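# Unload three sand cores from mould onto plywood

## Task

Lift out three sand cores from the mould: the long core with the rounded nose, plus the two upright bladed cores standing in the mould half on the robot's right side. Set all three down on the plywood boards next to the mould and release them. The remaining two cores must stay upright in the mould, undisturbed.

## Robot and tools

Robot: two 6-joint arms with parallel grippers, left_arm and right_arm. Joint order for each arm, in every command and every result list: waist, shoulder, elbow, wrist pitch, wrist yaw, wrist roll. Stated joint ranges in rad: waist -2.618 to 3.054, shoulder 0.000 to 3.142, elbow 0.000 to 3.142, wrist pitch -1.571 to 1.571, wrist yaw -1.571 to 1.571, wrist roll -2.094 to 2.094. The true end of a joint may differ from these by up to 0.059 rad. Each arm carries a wrist camera with a cable: cam_left_wrist and cam_right_wrist, both 896x504. A two-camera stand is fixed to the floor behind the arms.

Frames: the scene frame has its origin at table-top height halfway between the nominal arm bases, +x pointing out over the table, +z up, and left_arm on the +y side (arm names do not match image left/right). Calibrated bases: left_arm at (+0.031, +0.345, 0) m, quat_wxyz (+1.000, 0, 0, +0.008); right_arm at (+0.030, -0.335, 0) m, quat_wxyz (+1.000, 0, 0, -0.014). Hand positions, orientations, velocities and wrist-camera poses in results are given in that arm's own base frame and may be off by a few cm. Gripper fingers point along its +z and close along its y; end_effector_position is the spot between the pads, roughly 1 cm short of the fingertips.

Row layout (used by execute_actions and move): one flat list of 14 numbers covering both arms, each in [-1, 1]: left_arm's six joint values then its opening, then right_arm's six joint values then its opening. Joint values are offsets, not poses: they are added to the arm's Joint targets as they stood when the action (or move) began, not to the previous row. Scale: 1.0 equals 2.224 rad for waist, shoulder and elbow, and 8.485 rad for the three wrist joints. The opening is absolute: +1 fully open (pads 0.094 m apart), -1 closed. To keep an arm still, send 0 for its joints and repeat its current opening; a 0 opening is a real command.

execute_actions(actions, cameras): actions is a list of actions; each action is a list of up to 15 rows, one per 1/30 s step; a shorter action keeps its last row until 15 steps pass. Sending the same offset in a later action moves the joint further again. An action that would push any joint more than 0.059 rad beyond its range is rejected for both arms; a malformed call, or a first action failing that check, rejects the whole call. An empty list just reports state and images. cameras: list of names, null/omitted or ["all"] for all, [] for none; unknown names invalidate the call.

move(target, speed, blend, opening_speed, blocking, cameras): target is one 14-number row or a list of up to 15 rows, every row offset from the same starting Joint targets. All joints travel together, so the gripper path curves; nothing avoids obstacles or the other arm. speed: rad/s for the joint with the longest way, 0.01 to 12.57, default 0.5, one value or one per target. blend: corner rounding in rad per target (0 stops at each). opening_speed: rate of opening change per second on the -1..+1 scale, at least 0.2; use it to close gently. blocking=false returns after about 0.5 s while motion continues. The result adds a move: line: done, off_target (resting over 0.035 rad from target), moving, held, or fault, plus limits=held if steps were withheld. done does not prove contact or a grasp.

wait(seconds 0 to 10, cameras): lets time pass holding commands. stop(cameras): brakes a running move. zoom_image(camera, region): camera is cam_left_wrist or cam_right_wrist; region [x0, y0, x1, y1] in image pixels from top-left, at most 504 wide and high, on the newest image. finished_scene(scene): integer number of the current scene; irreversible, so call it only when the three cores lie on the boards, released, and the other two still stand.

Result lines: Joint positions and Joint velocities per arm (rad, rad/s, then pad gap in m); Joint targets (the base your next offsets add to); Tool commands; grip_measured (opening on command scale, up to about 2.7 mm wide when empty, narrower than the part under squeeze); grip_effort_nm (motor effort, negative closing, not a pad force); joint torques (include arm weight, offsets and noise; joints 1-3 wrap at ±28 N m); "joint sent to its limit"; "joint command not followed" (clearance check changed targets); MOTOR HOT and OVER-TEMPERATURE FAULT. "within noise" velocities mean the arm is still.

Motion notes: each joint target may lead its measured angle by at most 0.339 rad (big three) or 2.2 rad (wrists), and a target more than 200 mm of gripper travel away is scaled back, so large steps take several actions. Tiny turns may not start. The scene keeps running while you think.

Care: grippers squeeze about 50 to 64 N per pad, so close slowly on sand cores, which can crumble. Release by commanding well above grip_measured, only once the part rests still on the plywood. Avoid drops, releasing moving parts, fast impacts, hard presses on the table, fixtures or mould, any contact between the two arms (including one gripper closing on the other's fingers), loads on camera cables, and knocking the two cores that must stay. Nothing may fall off or be left off the table. Holding loads, long stretches or pushing at unreachable poses heats motors; at 90 °C that arm folds and stops. To end a push, command targets back past the measured positions. A loose object may occasionally be nudged by outside forces.

Each tool is called after "Call:" by a JSON object that holds its "name" and its "arguments", one argument or row to a line.

## Session

Call:
{"name": "execute_actions", "arguments": {
  "actions": []
}}

Scene clock: 0.00 s.
left_arm: end_effector_position=(+0.3628, -0.0246, +0.2018) grip_measured=+1.000 grip_effort_nm=n/a end_effector_quat_wxyz=(+0.567, -0.059, +0.819, -0.064) | right_arm: end_effector_position=(+0.3464, +0.0128, +0.2780) grip_measured=+1.000 grip_effort_nm=n/a end_effector_quat_wxyz=(+0.512, -0.227, +0.829, +0.002)
Joint positions: left_arm=[-0.096 1.023 0.565 0.102 -0.051 -0.204 0.094] | right_arm=[-0.157 1.051 1.019 -0.506 -0.374 -0.477 0.094]
Joint velocities: within noise
Joint torques (N m): no reading
Heat: left arm: 32 °C; right arm: 36 °C.
Joint targets: left_arm=[-0.096 1.015 0.574 0.108 -0.052 -0.203] | right_arm=[-0.157 1.043 1.031 -0.504 -0.378 -0.476]
Tool commands: left_gripper/opening=+1.0 right_gripper/opening=+1.0

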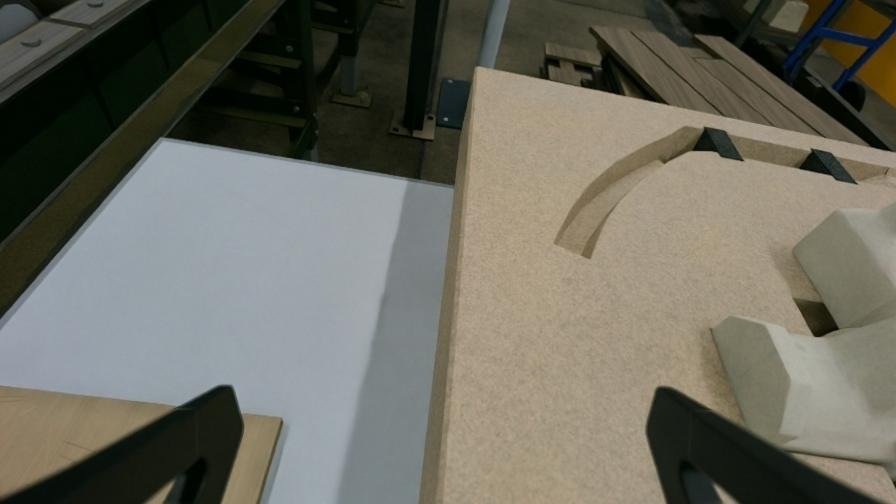

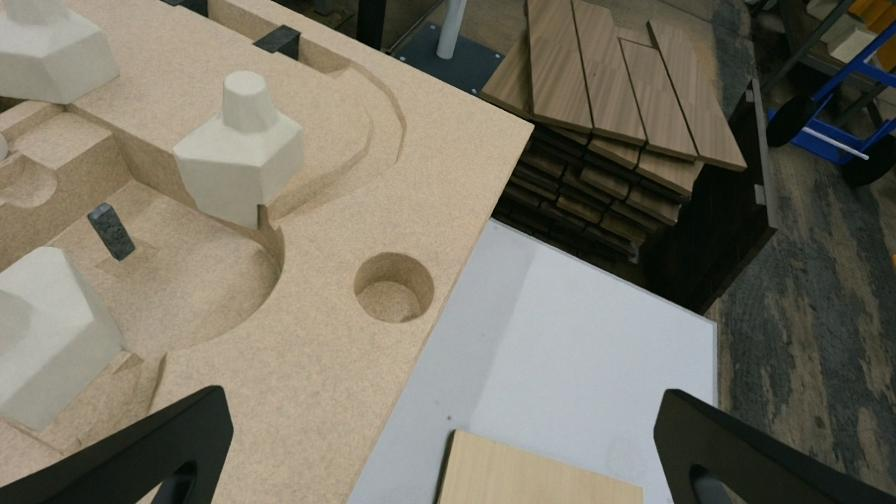

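Call:
{"name": "move", "arguments": {
  "target": [-0.0468,0.0832,0.3714,-0.1542,0.0061,0.0239,1,0.1605,0.0706,0.166,-0.082,0.0446,0.0561,1],
  "speed": 0.8
}}

Scene clock: 21.27 s.
left_arm: end_effector_position=(+0.2808, -0.0522, +0.2552) grip_measured=+1.000 grip_effort_nm=0.046 end_effector_quat_wxyz=(+0.275, +0.088, +0.957, -0.024) | right_arm: end_effector_position=(+0.2811, +0.0571, +0.2535) grip_measured=+1.000 grip_effort_nm=0.027 end_effector_quat_wxyz=(+0.274, -0.097, +0.956, +0.028)
Joint positions: left_arm=[-0.192 1.194 1.377 -1.195 -0.007 -0.006 0.094] | right_arm=[0.193 1.195 1.37 -1.187 -0.006 -0.008 0.094]
Joint velocities: within noise
Joint torques (N m): left_arm=[-0.51 -2.1 6.75 1.4 0.1 0.02] | right_arm=[0.57 -2.28 7.84 0.87 0.05 0.05]
Heat: left arm: 35 °C; right arm: 38 °C.
Joint targets: left_arm=[-0.200 1.200 1.400 -1.201 0.000 0.000] | right_arm=[0.200 1.200 1.401 -1.200 0.000 0.000]
move: done

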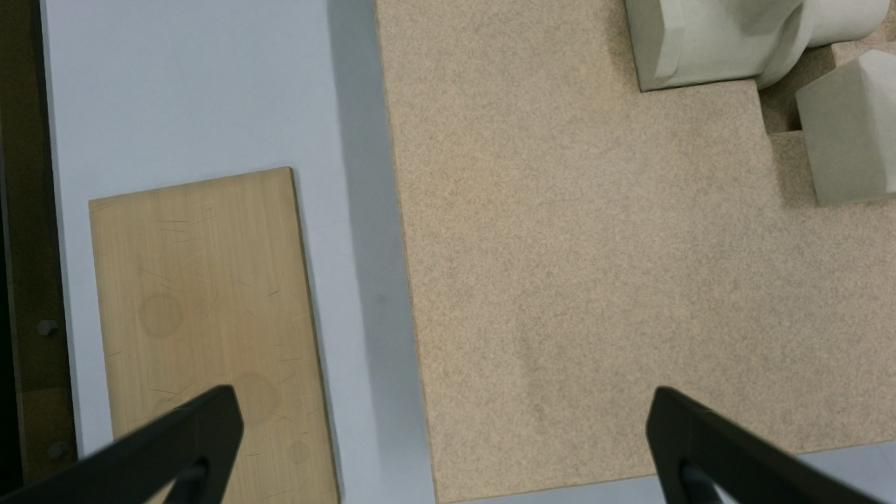

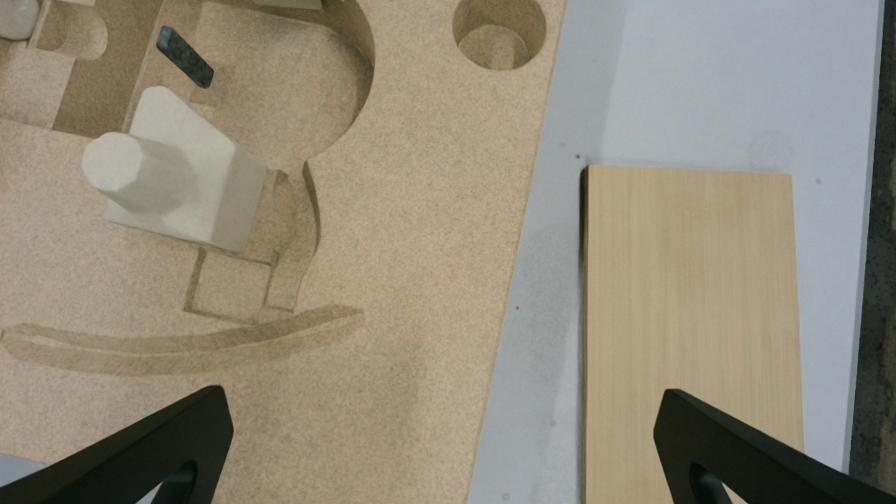

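Call:
{"name": "move", "arguments": {
  "target": [-0.1574,0.045,0.135,-0.0354,0,0,1,0.1574,0.045,0.135,-0.0354,0,0,1],
  "speed": 0.8
}}

Scene clock: 28.67 s.
left_arm: end_effector_position=(+0.2266, -0.1354, +0.2963) grip_measured=+1.000 grip_effort_nm=0.032 end_effector_quat_wxyz=(+0.222, +0.259, +0.938, -0.062) | right_arm: end_effector_position=(+0.2268, +0.1385, +0.2954) grip_measured=+1.000 grip_effort_nm=0.022 end_effector_quat_wxyz=(+0.222, -0.264, +0.936, +0.062)
Joint positions: left_arm=[-0.543 1.293 1.679 -1.493 -0.001 -0.005 0.094] | right_arm=[0.544 1.295 1.676 -1.486 -0.001 -0.007 0.094]
Joint velocities: within noise
Joint torques (N m): left_arm=[-0.46 -2.17 5.97 1.23 0.03 0] | right_arm=[0.53 -2.39 6.75 0.71 0 0.03]
Heat: left arm: 35 °C; right arm: 37 °C.
Joint targets: left_arm=[-0.550 1.300 1.701 -1.501 0.000 0.000] | right_arm=[0.550 1.300 1.701 -1.501 0.000 0.000]
move: done

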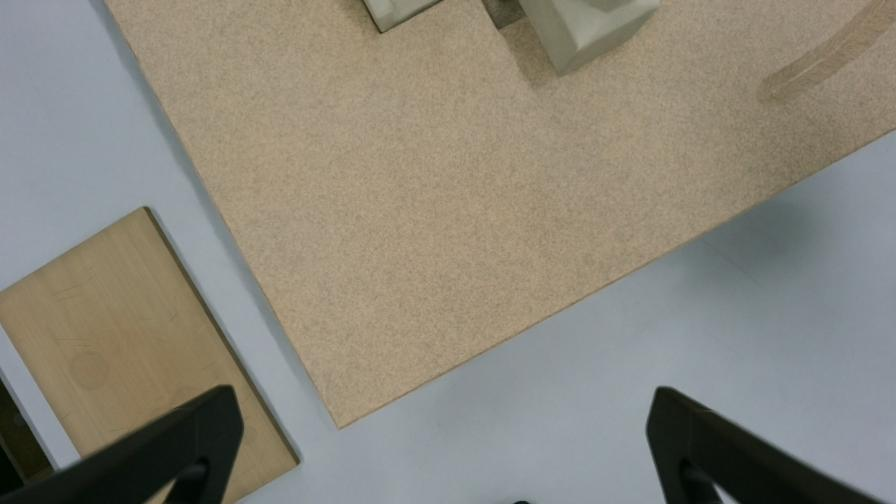

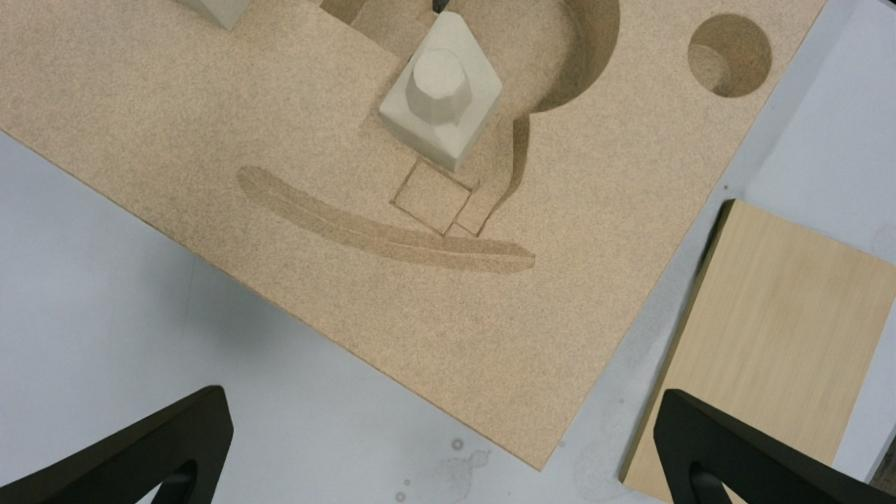

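Call:
{"name": "move", "arguments": {
  "target": [0.0899,0,0,0.0766,0,0,1,-0.0899,0,0,0.0766,0,0,1],
  "speed": 0.8
}}

Scene clock: 32.67 s.
left_arm: end_effector_position=(+0.3510, -0.1292, +0.4043) grip_measured=+1.000 grip_effort_nm=0.037 end_effector_quat_wxyz=(+0.510, +0.149, +0.842, -0.092) | right_arm: end_effector_position=(+0.3505, +0.1310, +0.4007) grip_measured=+1.000 grip_effort_nm=0.027 end_effector_quat_wxyz=(+0.505, -0.154, +0.844, +0.089)
Joint positions: left_arm=[-0.356 1.293 1.679 -0.868 -0.002 -0.005 0.094] | right_arm=[0.355 1.295 1.676 -0.873 0 -0.007 0.094]
Joint velocities: within noise
Joint torques (N m): left_arm=[0.55 -2.78 6.64 2.26 0.04 0.01] | right_arm=[-0.44 -2.97 7.34 1.67 0 0.04]
Heat: left arm: 36 °C; right arm: 38 °C.
Joint targets: left_arm=[-0.350 1.300 1.701 -0.851 0.000 0.000] | right_arm=[0.350 1.300 1.701 -0.851 0.000 0.000]
move: done

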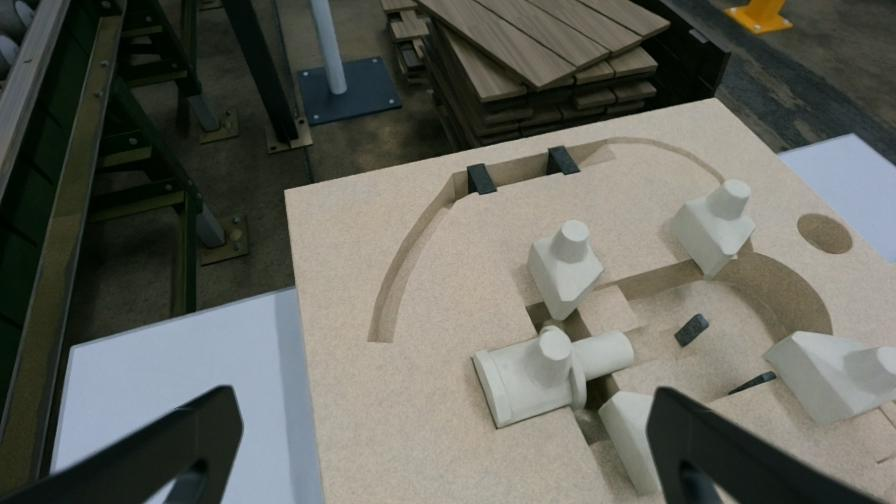

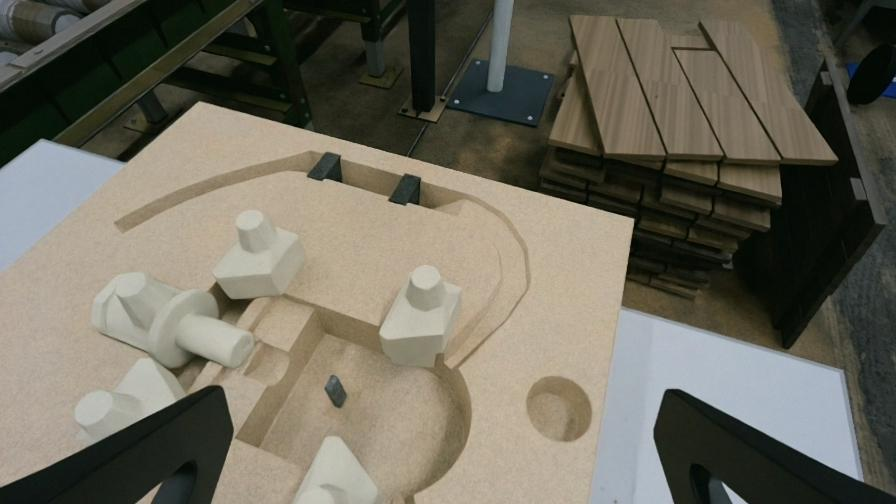

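Call:
{"name": "zoom_image", "arguments": {
  "camera": "cam_left_wrist",
  "region": [430, 170, 780, 470]
}}

Call:
{"name": "zoom_image", "arguments": {
  "camera": "cam_right_wrist",
  "region": [60, 190, 480, 504]
}}

Scaled by 1.440.

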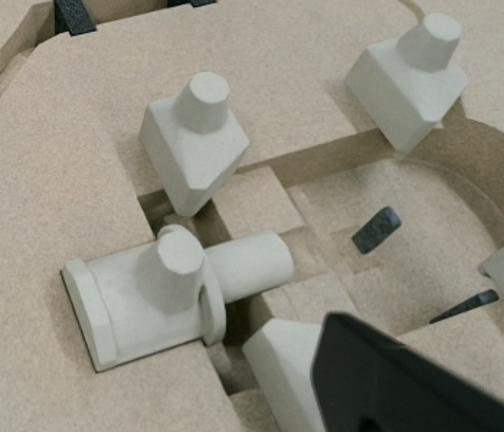

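Scaled by 1.200.

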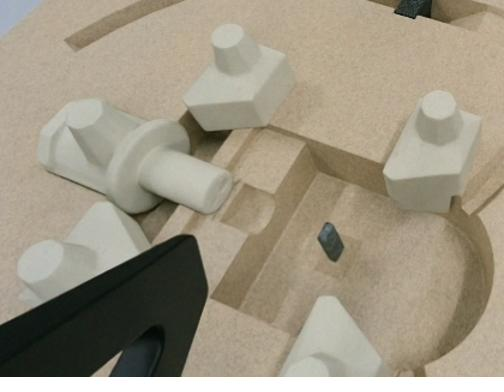

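Call:
{"name": "move", "arguments": {
  "target": [-0.0773,0.2716,0.1587,-0.0093,0,0,1,0.0823,0.2001,0.0715,-0.0529,0,0,1],
  "speed": 0.8
}}

Scene clock: 111.10 s.
left_arm: end_effector_position=(+0.4477, -0.2547, +0.2781) grip_measured=+1.000 grip_effort_nm=0.032 end_effector_quat_wxyz=(+0.361, +0.236, +0.897, -0.096) | right_arm: end_effector_position=(+0.3406, +0.2010, +0.2256) grip_measured=+1.000 grip_effort_nm=0.022 end_effector_quat_wxyz=(+0.178, -0.261, +0.948, +0.048)
Joint positions: left_arm=[-0.52 1.902 2.028 -0.93 -0.001 -0.005 0.094] | right_arm=[0.531 1.745 1.83 -1.285 0 -0.007 0.094]
Joint velocities: within noise
Joint torques (N m): left_arm=[-0.17 -8.62 7.31 1.77 0.05 0] | right_arm=[0.17 -7.09 7.72 0.58 -0.01 0.04]
Heat: left arm: 42 °C; right arm: 40 °C.
Joint targets: left_arm=[-0.522 1.905 2.054 -0.930 0.000 0.000] | right_arm=[0.533 1.745 1.860 -1.300 0.000 0.000]
move: done

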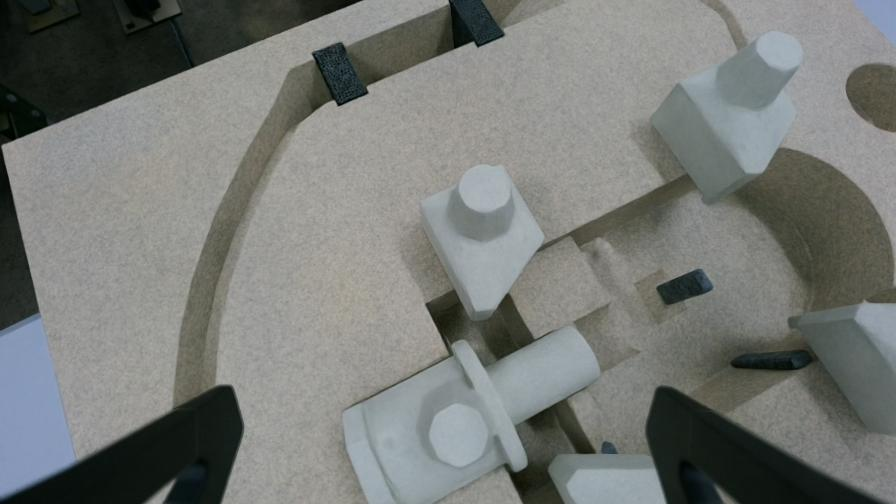

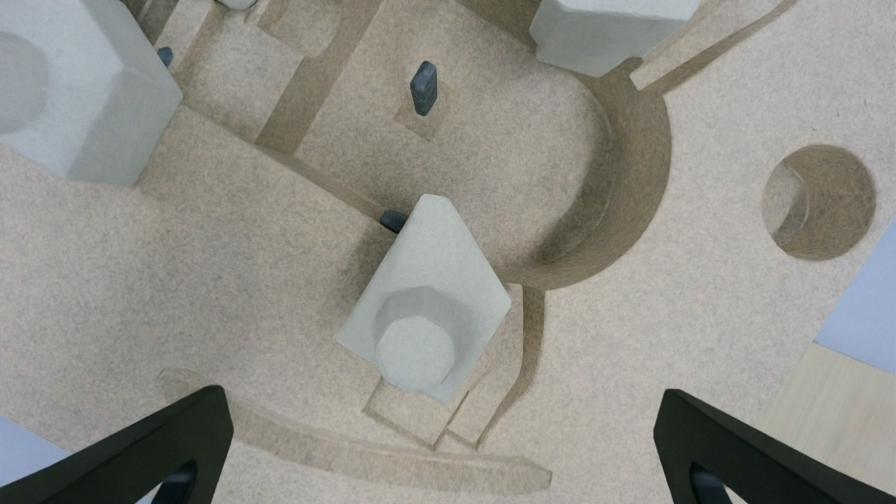

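Call:
{"name": "move", "arguments": {
  "target": [0,0,0,0,0,0,1,0.009,0.0488,-0.0029,0.0024,0,0,1],
  "speed": 0.3,
  "cameras": ["cam_right_wrist"]
}}

Scene clock: 124.53 s.
left_arm: end_effector_position=(+0.4477, -0.2547, +0.2781) grip_measured=+1.000 grip_effort_nm=0.032 end_effector_quat_wxyz=(+0.361, +0.236, +0.897, -0.096) | right_arm: end_effector_position=(+0.3450, +0.2115, +0.1869) grip_measured=+1.000 grip_effort_nm=0.022 end_effector_quat_wxyz=(+0.129, -0.271, +0.953, +0.036)
Joint positions: left_arm=[-0.52 1.902 2.028 -0.93 -0.001 -0.005 0.094] | right_arm=[0.548 1.849 1.833 -1.286 0 -0.007 0.094]
Joint velocities: within noise
Joint torques (N m): left_arm=[-0.21 -8.55 7.43 1.78 0.04 -0.01] | right_arm=[0.44 -7.57 6.93 0.6 -0.01 0.05]
Heat: left arm: 40 °C; right arm: 39 °C.
Joint targets: left_arm=[-0.522 1.905 2.054 -0.930 0.000 0.000] | right_arm=[0.553 1.854 1.853 -1.279 0.000 0.000]
move: done
Images, in order (width x height): cam_right_wrist 896x504.

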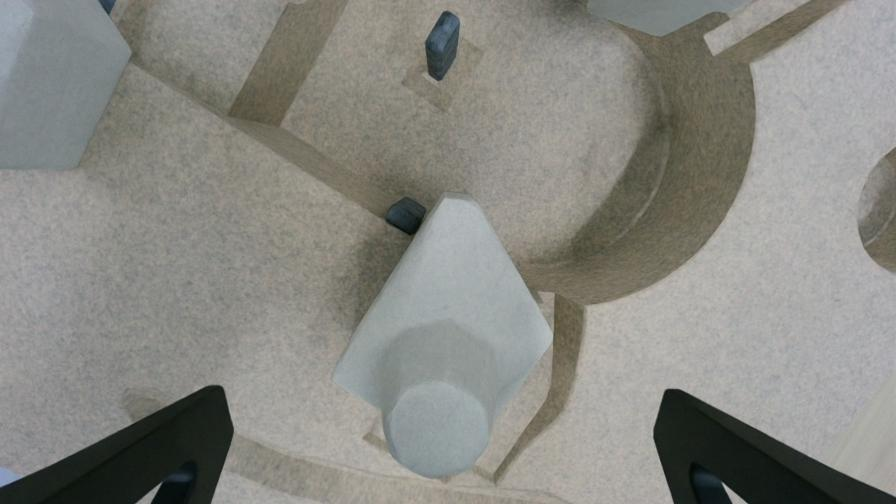

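Call:
{"name": "move", "arguments": {
  "target": [0,0,0,0,0,0,1,0,-0.0121,-0.0652,0.0141,0,0,1],
  "speed": 0.2,
  "cameras": ["cam_right_wrist"]
}}

Scene clock: 131.70 s.
left_arm: end_effector_position=(+0.4477, -0.2547, +0.2781) grip_measured=+1.000 grip_effort_nm=0.032 end_effector_quat_wxyz=(+0.361, +0.236, +0.897, -0.096) | right_arm: end_effector_position=(+0.3471, +0.2128, +0.1571) grip_measured=+1.000 grip_effort_nm=0.027 end_effector_quat_wxyz=(+0.124, -0.271, +0.954, +0.034)
Joint positions: left_arm=[-0.52 1.902 2.028 -0.93 -0.001 -0.005 0.094] | right_arm=[0.548 1.849 1.715 -1.179 0 -0.007 0.094]
Joint velocities: within noise
Joint torques (N m): left_arm=[-0.1 -8.59 7.42 1.79 0.04 -0.02] | right_arm=[0.46 -9.78 4.98 0.71 -0.01 0.03]
Heat: left arm: 39 °C; right arm: 39 °C.
Joint targets: left_arm=[-0.522 1.905 2.054 -0.930 0.000 0.000] | right_arm=[0.553 1.827 1.708 -1.160 0.000 0.000]
move: done
Images, in order (width x height): cam_right_wrist 896x504.

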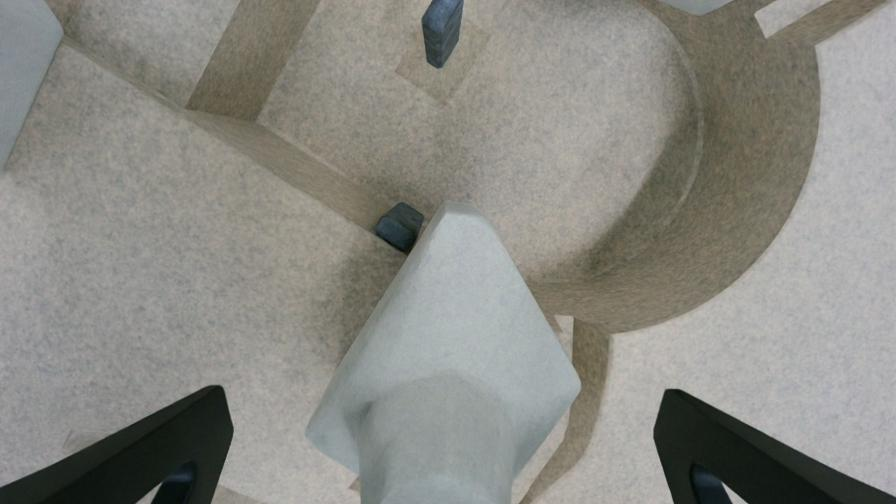

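Call:
{"name": "move", "arguments": {
  "target": [0,0,0,0,0,0,1,0,0,0,0,0,0,-0.65],
  "opening_speed": 0.8,
  "cameras": ["cam_right_wrist"]
}}

Scene clock: 137.20 s.
left_arm: end_effector_position=(+0.4477, -0.2547, +0.2781) grip_measured=+1.000 grip_effort_nm=0.037 end_effector_quat_wxyz=(+0.361, +0.236, +0.897, -0.096) | right_arm: end_effector_position=(+0.3465, +0.2146, +0.1572) grip_measured=-0.371 grip_effort_nm=-0.999 end_effector_quat_wxyz=(+0.124, -0.273, +0.953, +0.037)
Joint positions: left_arm=[-0.52 1.902 2.028 -0.93 -0.001 -0.005 0.094] | right_arm=[0.55 1.849 1.715 -1.177 -0.005 -0.007 0.03]
Joint velocities: within noise
Joint torques (N m): left_arm=[-0.09 -8.68 7.3 1.77 0.05 -0.02] | right_arm=[0.23 -9.81 4.97 0.69 0.04 0.03]
Heat: left arm: 39 °C; right arm: 38 °C.
Joint targets: left_arm=[-0.522 1.905 2.054 -0.930 0.000 0.000] | right_arm=[0.553 1.827 1.708 -1.159 0.000 0.000]
move: done
Images, in order (width x height): cam_right_wrist 896x504.

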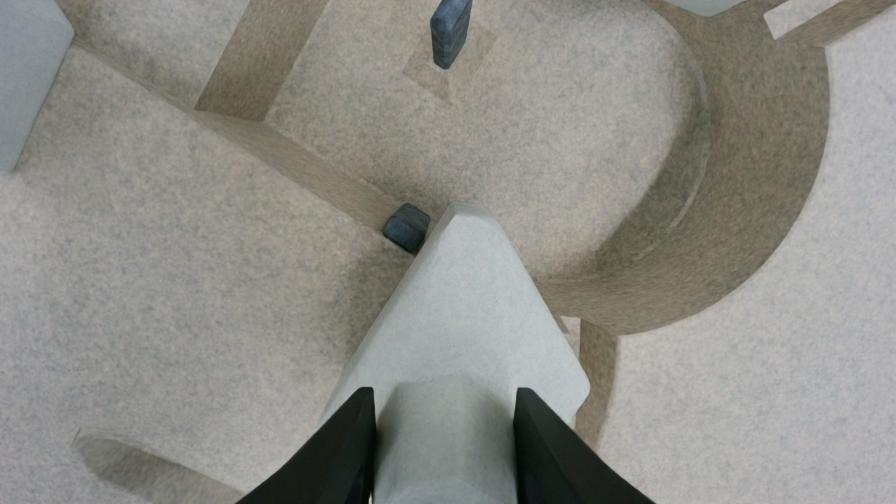

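Call:
{"name": "move", "arguments": {
  "target": [
    [0,0,0,0,0,0,1,0,0.0112,0.0544,-0.0127,0,0,-0.65],
    [0,0,0,0,0,0,1,0,0.0205,0.103,-0.0231,0,0,-0.65]
  ],
  "speed": 0.15,
  "blend": 0.03
}}

Scene clock: 148.30 s.
left_arm: end_effector_position=(+0.4477, -0.2547, +0.2781) grip_measured=+1.000 grip_effort_nm=0.032 end_effector_quat_wxyz=(+0.361, +0.236, +0.897, -0.096) | right_arm: end_effector_position=(+0.3399, +0.2105, +0.1927) grip_measured=-0.372 grip_effort_nm=-1.004 end_effector_quat_wxyz=(+0.113, -0.273, +0.955, +0.034)
Joint positions: left_arm=[-0.52 1.902 2.028 -0.93 -0.001 -0.005 0.094] | right_arm=[0.55 1.87 1.893 -1.358 -0.005 -0.007 0.029]
Joint velocities: within noise
Joint torques (N m): left_arm=[-0.18 -8.55 7.39 1.75 0.05 0.01] | right_arm=[0.27 -7.82 8.85 0.46 0.03 0.04]
Heat: left arm: 38 °C; right arm: 40 °C.
Joint targets: left_arm=[-0.522 1.905 2.054 -0.930 0.000 0.000] | right_arm=[0.553 1.873 1.937 -1.355 0.000 0.000]
move: off_target (right_arm); right_arm: the elbow is farthest, 0.044 rad from its target

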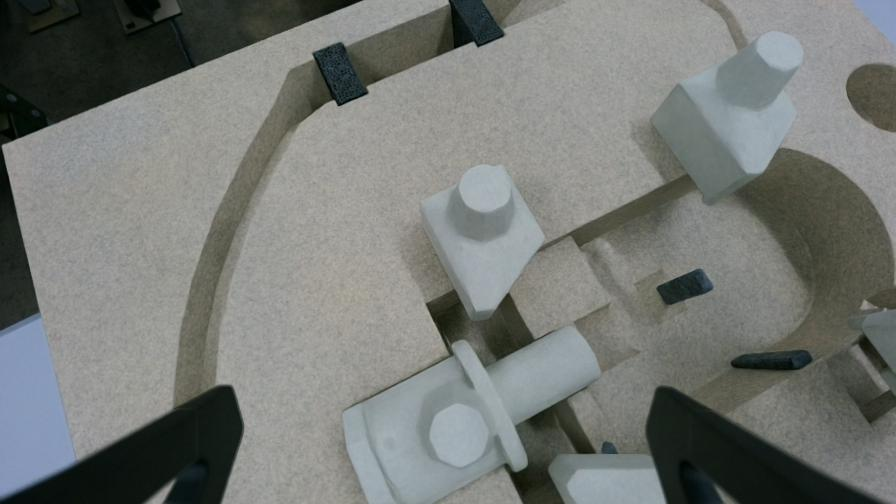

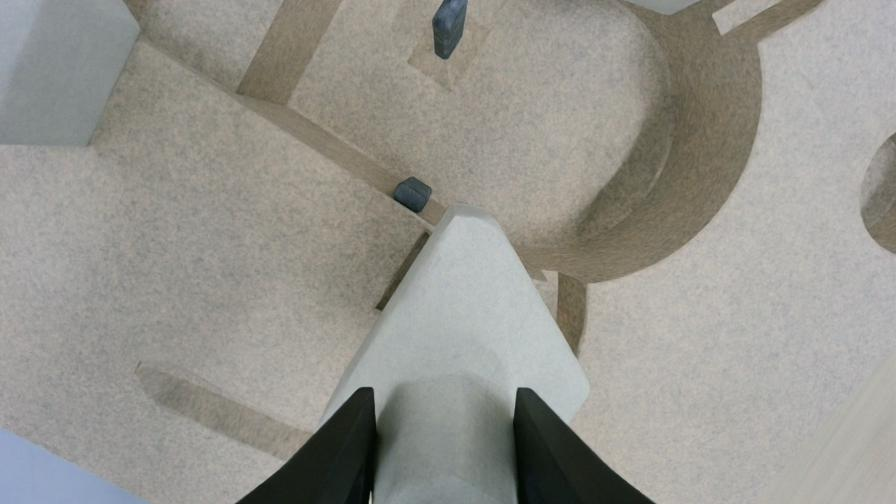

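Call:
{"name": "move", "arguments": {
  "target": [
    [0,0,0,0,0,0,1,0,0.0139,0.0656,-0.0112,0,0,-0.65],
    [0,0,0,0,0,0,1,0,0.0342,0.1335,-0.0236,0,0,-0.65]
  ],
  "speed": 0.2,
  "blend": 0.03
}}

Scene clock: 153.27 s.
left_arm: end_effector_position=(+0.4477, -0.2547, +0.2781) grip_measured=+1.000 grip_effort_nm=0.032 end_effector_quat_wxyz=(+0.361, +0.236, +0.897, -0.096) | right_arm: end_effector_position=(+0.3430, +0.2124, +0.2399) grip_measured=-0.372 grip_effort_nm=-1.009 end_effector_quat_wxyz=(+0.123, -0.273, +0.953, +0.037)
Joint positions: left_arm=[-0.52 1.902 2.028 -0.93 -0.001 -0.005 0.094] | right_arm=[0.55 1.946 2.192 -1.56 -0.005 -0.007 0.029]
Joint velocities: within noise
Joint torques (N m): left_arm=[-0.13 -8.59 7.32 1.79 0.03 -0.01] | right_arm=[0.25 -7.97 8.24 0.55 0.04 0.04]
Heat: left arm: 38 °C; right arm: 40 °C.
Joint targets: left_arm=[-0.522 1.905 2.054 -0.930 0.000 0.000] | right_arm=[0.553 1.949 2.234 -1.556 0.000 0.000]
move: off_target (right_arm); right_arm: the elbow is farthest, 0.041 rad from its target

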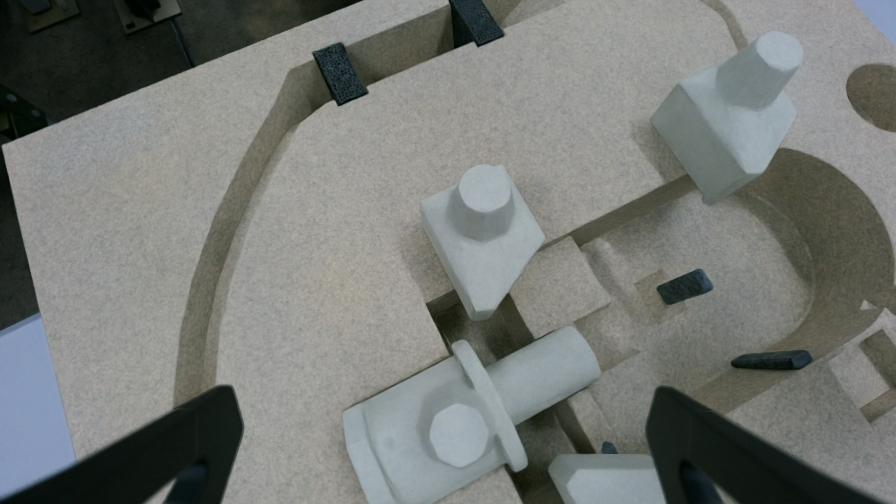

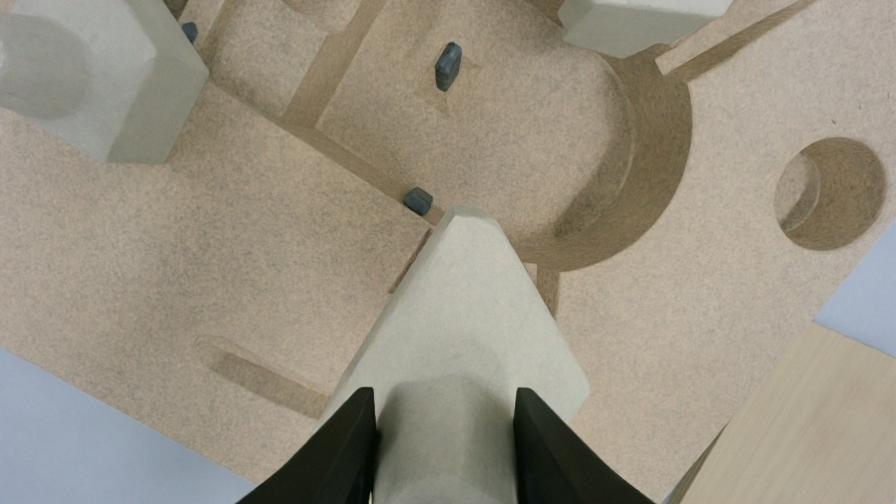

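Call:
{"name": "move", "arguments": {
  "target": [-0.0351,-0.272,-0.1592,-0.0083,0,0,1,0,0,0,0,0,0,-0.65],
  "speed": 0.8
}}

Scene clock: 160.37 s.
left_arm: end_effector_position=(+0.2995, -0.2001, +0.3835) grip_measured=+1.000 grip_effort_nm=0.027 end_effector_quat_wxyz=(+0.448, +0.256, +0.846, -0.137) | right_arm: end_effector_position=(+0.3427, +0.2122, +0.2398) grip_measured=-0.372 grip_effort_nm=-1.009 end_effector_quat_wxyz=(+0.122, -0.273, +0.954, +0.036)
Joint positions: left_arm=[-0.592 1.306 1.707 -0.998 -0.001 -0.005 0.094] | right_arm=[0.55 1.946 2.192 -1.561 -0.005 -0.007 0.029]
Joint velocities: within noise
Joint torques (N m): left_arm=[-0.54 -3.73 4.08 1.97 0.05 0.01] | right_arm=[0.25 -7.95 8.24 0.55 0.04 0.04]
Heat: left arm: 38 °C; right arm: 38 °C.
Joint targets: left_arm=[-0.600 1.300 1.699 -1.000 0.000 0.000] | right_arm=[0.553 1.949 2.234 -1.556 0.000 0.000]
move: off_target (right_arm); right_arm: the elbow is farthest, 0.042 rad from its target

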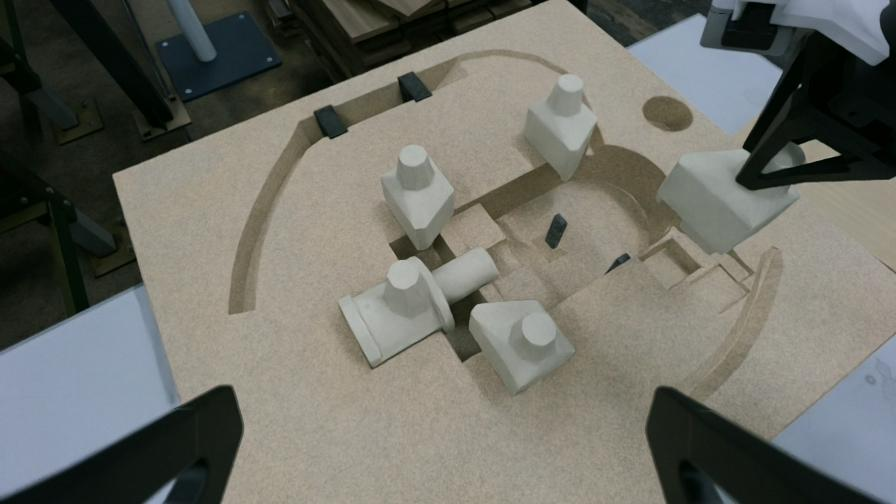

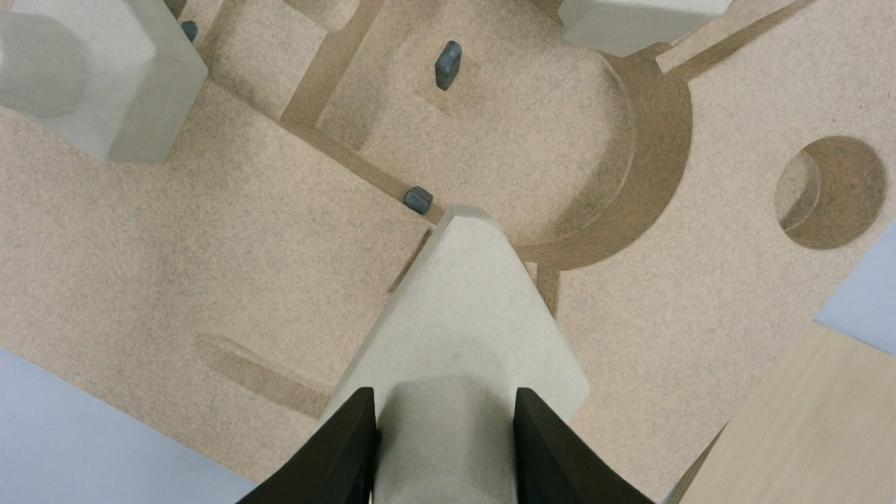

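Call:
{"name": "zoom_image", "arguments": {
  "camera": "cam_left_wrist",
  "region": [580, 60, 880, 330]
}}

Scaled by 1.680.

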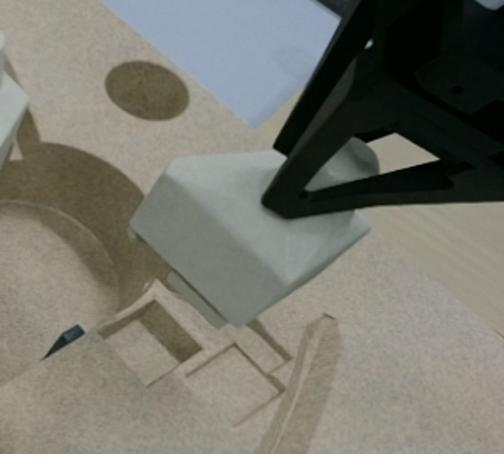

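Call:
{"name": "move", "arguments": {
  "target": [-0.05,0,0,0.03,0.05,0,1,-0.1,0,0.2248,0,0,0,-0.65],
  "speed": 0.4
}}

Scene clock: 167.40 s.
left_arm: end_effector_position=(+0.2384, -0.2959, +0.4412) grip_measured=+1.000 grip_effort_nm=0.027 end_effector_quat_wxyz=(+0.464, +0.385, +0.716, -0.351) | right_arm: end_effector_position=(+0.4003, +0.1394, +0.3864) grip_measured=-0.372 grip_effort_nm=-1.009 end_effector_quat_wxyz=(+0.350, -0.158, +0.922, +0.058)
Joint positions: left_arm=[-0.704 1.306 1.707 -0.762 0.413 -0.005 0.094] | right_arm=[0.332 1.954 2.702 -1.593 -0.001 -0.007 0.029]
Joint velocities: within noise
Joint torques (N m): left_arm=[-0.55 -3.75 4.19 2.27 0.25 0.01] | right_arm=[-0.08 -7.5 6.3 1.49 0 0.04]
Heat: left arm: 39 °C; right arm: 38 °C.
Joint targets: left_arm=[-0.711 1.300 1.699 -0.746 0.424 0.000] | right_arm=[0.330 1.949 2.734 -1.556 0.000 0.000]
move: off_target (right_arm); right_arm: the wrist pitch is farthest, 0.037 rad from its target

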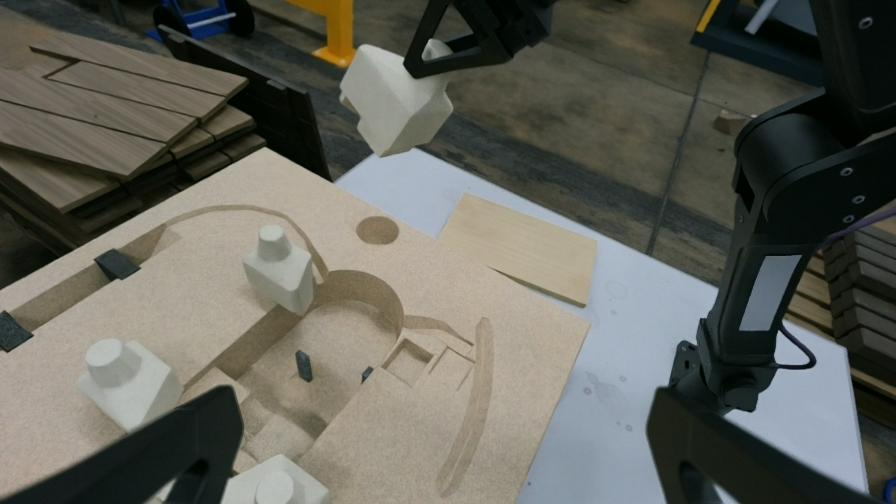

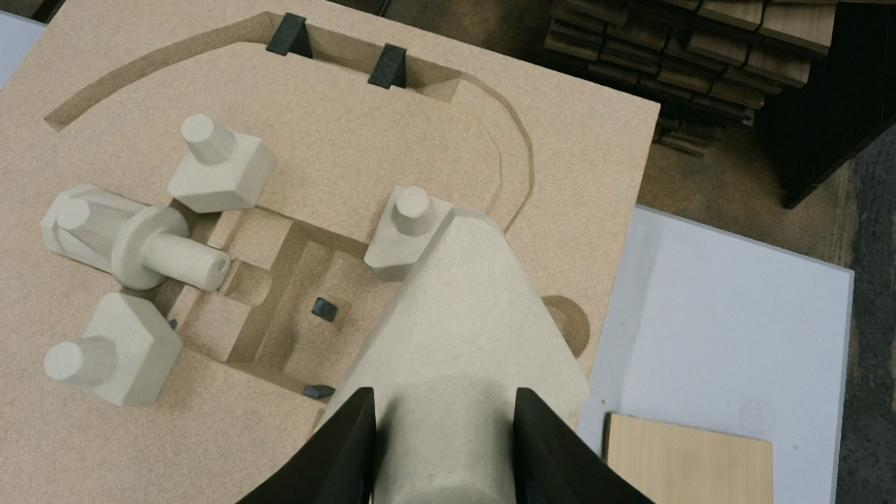

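Call:
{"name": "zoom_image", "arguments": {
  "camera": "cam_left_wrist",
  "region": [300, 0, 560, 200]
}}

Scaled by 1.938.

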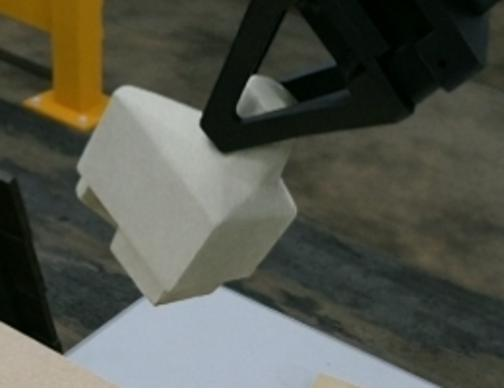

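Call:
{"name": "move", "arguments": {
  "target": [
    [0,0,0,0,0,0,1,-0.2806,0,0,0,0,0,-0.65],
    [0,0,0,0,0,0,1,-0.2806,-0.0818,-0.4137,0.027,0,0,-0.65]
  ],
  "speed": 0.5,
  "blend": 0.1
}}

Scene clock: 199.00 s.
left_arm: end_effector_position=(+0.2383, -0.2961, +0.4414) grip_measured=+1.000 grip_effort_nm=0.022 end_effector_quat_wxyz=(+0.464, +0.385, +0.716, -0.352) | right_arm: end_effector_position=(+0.3650, -0.1079, +0.1860) grip_measured=-0.372 grip_effort_nm=-1.009 end_effector_quat_wxyz=(+0.099, +0.140, +0.985, -0.015)
Joint positions: left_arm=[-0.704 1.306 1.707 -0.761 0.414 -0.005 0.094] | right_arm=[-0.29 1.82 1.808 -1.358 0.001 -0.007 0.029]
Joint velocities: within noise
Joint torques (N m): left_arm=[-0.49 -3.71 4.18 2.3 0.23 0] | right_arm=[-0.32 -12.01 5.74 0.73 -0.01 0.03]
Heat: left arm: 44 °C; right arm: 41 °C.
Joint targets: left_arm=[-0.711 1.300 1.699 -0.746 0.424 0.000] | right_arm=[-0.294 1.767 1.814 -1.326 0.000 0.000]
move: off_target (right_arm); right_arm: the shoulder is farthest, 0.053 rad from its target

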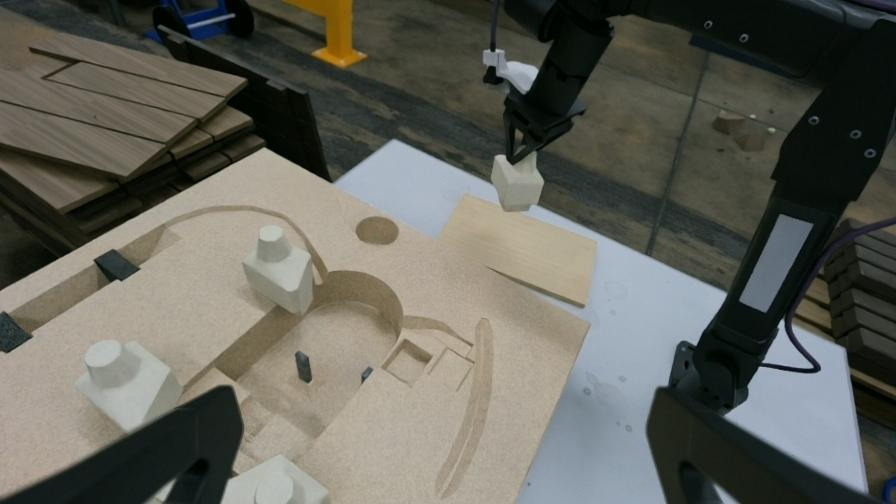

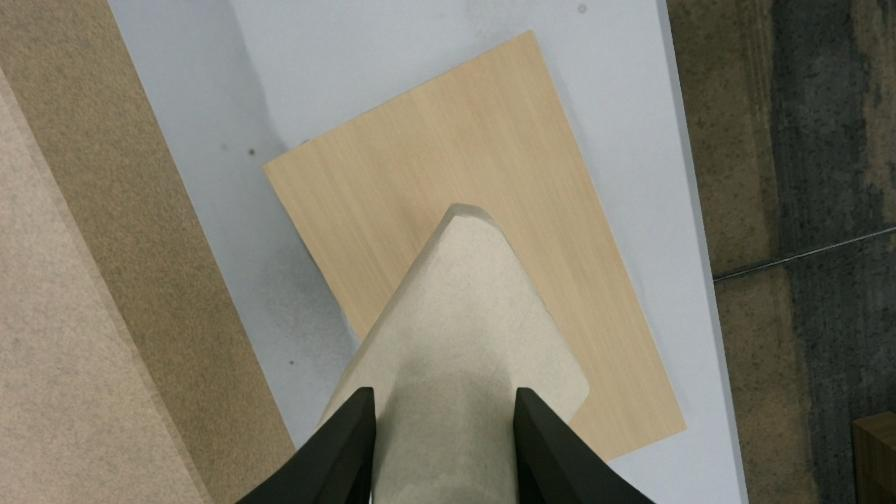

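Call:
{"name": "move", "arguments": {
  "target": [0,0,0,0,0,0,1,0,-0.0346,-0.1466,0.0349,0,0,-0.65],
  "speed": 0.3
}}

Scene clock: 211.60 s.
left_arm: end_effector_position=(+0.2383, -0.2961, +0.4415) grip_measured=+1.000 grip_effort_nm=0.032 end_effector_quat_wxyz=(+0.464, +0.385, +0.716, -0.352) | right_arm: end_effector_position=(+0.3620, -0.1070, +0.1307) grip_measured=-0.372 grip_effort_nm=-0.999 end_effector_quat_wxyz=(+0.120, +0.140, +0.983, -0.018)
Joint positions: left_arm=[-0.704 1.306 1.707 -0.761 0.414 -0.005 0.094] | right_arm=[-0.29 1.743 1.483 -1.068 0.001 -0.007 0.029]
Joint velocities: within noise
Joint torques (N m): left_arm=[-0.61 -3.78 4.26 2.28 0.26 -0.02] | right_arm=[-0.34 -11.54 5.87 0.84 -0.01 0.04]
Heat: left arm: 45 °C; right arm: 47 °C.
Joint targets: left_arm=[-0.711 1.300 1.699 -0.746 0.424 0.000] | right_arm=[-0.294 1.690 1.488 -1.031 0.000 0.000]
move: off_target (right_arm); right_arm: the shoulder is farthest, 0.053 rad from its target

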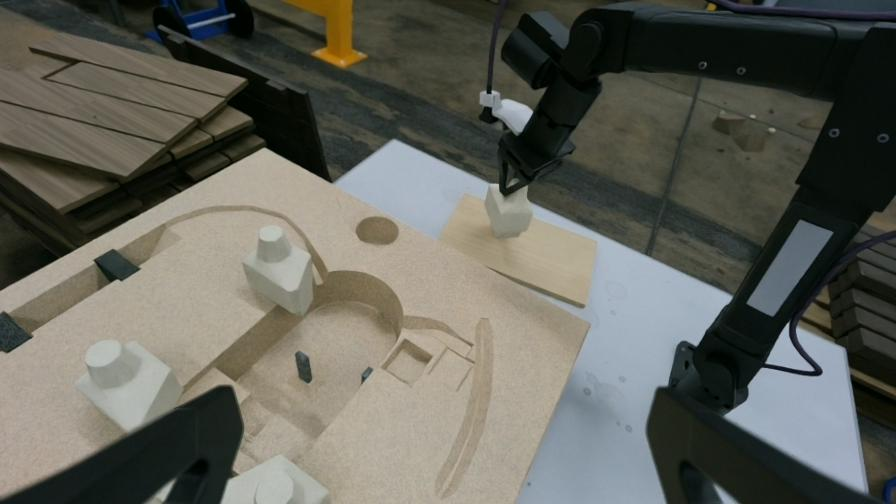

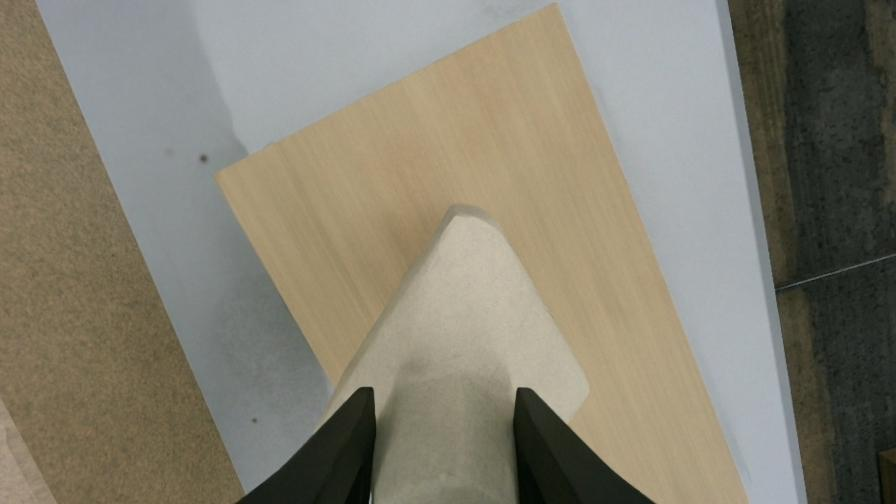

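Call:
{"name": "zoom_image", "arguments": {
  "camera": "cam_left_wrist",
  "region": [440, 130, 610, 310]
}}

Scaled by 2.800.

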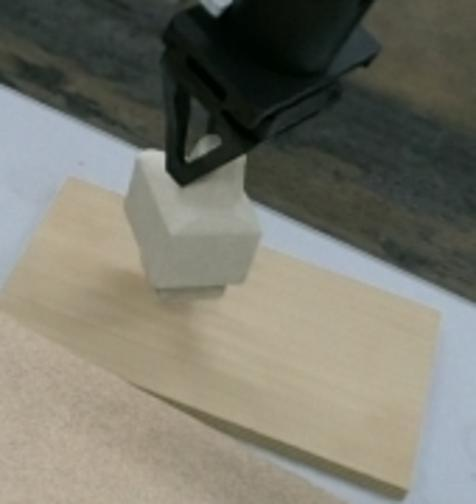

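Call:
{"name": "move", "arguments": {
  "target": [0,0,0,0,0,0,1,0,0,-0.018,0.0047,0,0,-0.65],
  "speed": 0.1,
  "cameras": ["cam_left_wrist"]
}}

Call:
{"name": "zoom_image", "arguments": {
  "camera": "cam_left_wrist",
  "region": [440, 130, 610, 310]
}}

Scene clock: 221.20 s.
left_arm: end_effector_position=(+0.2383, -0.2961, +0.4415) grip_measured=+1.000 grip_effort_nm=0.032 end_effector_quat_wxyz=(+0.464, +0.385, +0.716, -0.352) | right_arm: end_effector_position=(+0.3619, -0.1070, +0.1214) grip_measured=-0.372 grip_effort_nm=-0.999 end_effector_quat_wxyz=(+0.121, +0.140, +0.983, -0.018)
Joint positions: left_arm=[-0.704 1.306 1.707 -0.761 0.414 -0.005 0.094] | right_arm=[-0.29 1.742 1.445 -1.029 0.001 -0.007 0.029]
Joint velocities: within noise
Joint torques (N m): left_arm=[-0.46 -3.81 4.19 2.26 0.24 0] | right_arm=[-0.32 -11.43 5.76 0.83 -0.02 0.03]
Heat: left arm: 45 °C; right arm: 48 °C.
Joint targets: left_arm=[-0.711 1.300 1.699 -0.746 0.424 0.000] | right_arm=[-0.294 1.690 1.448 -0.990 0.000 0.000]
move: off_target (right_arm); right_arm: the shoulder is farthest, 0.052 rad from its target
Images, in order (width x height): cam_left_wrist 896x504.

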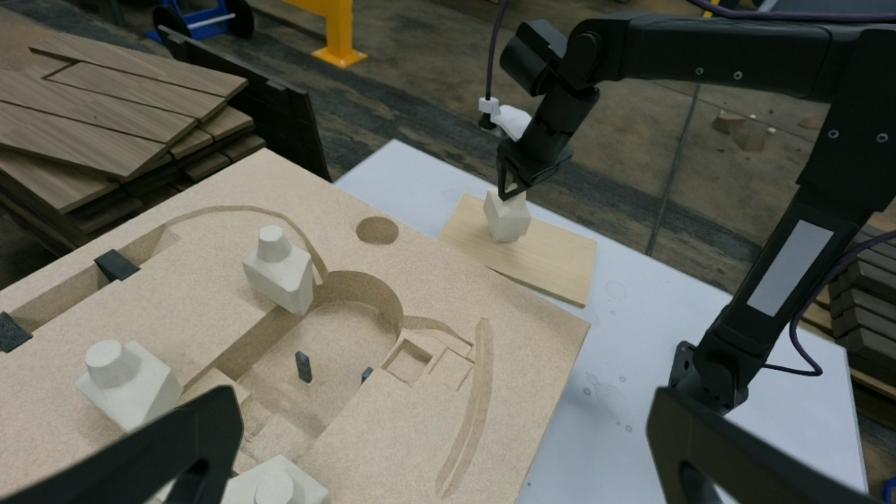

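Scaled by 2.800.

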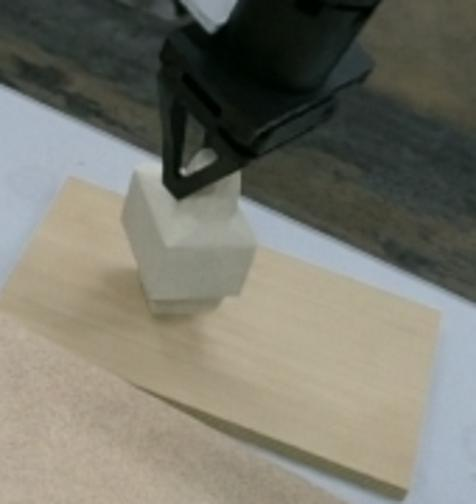

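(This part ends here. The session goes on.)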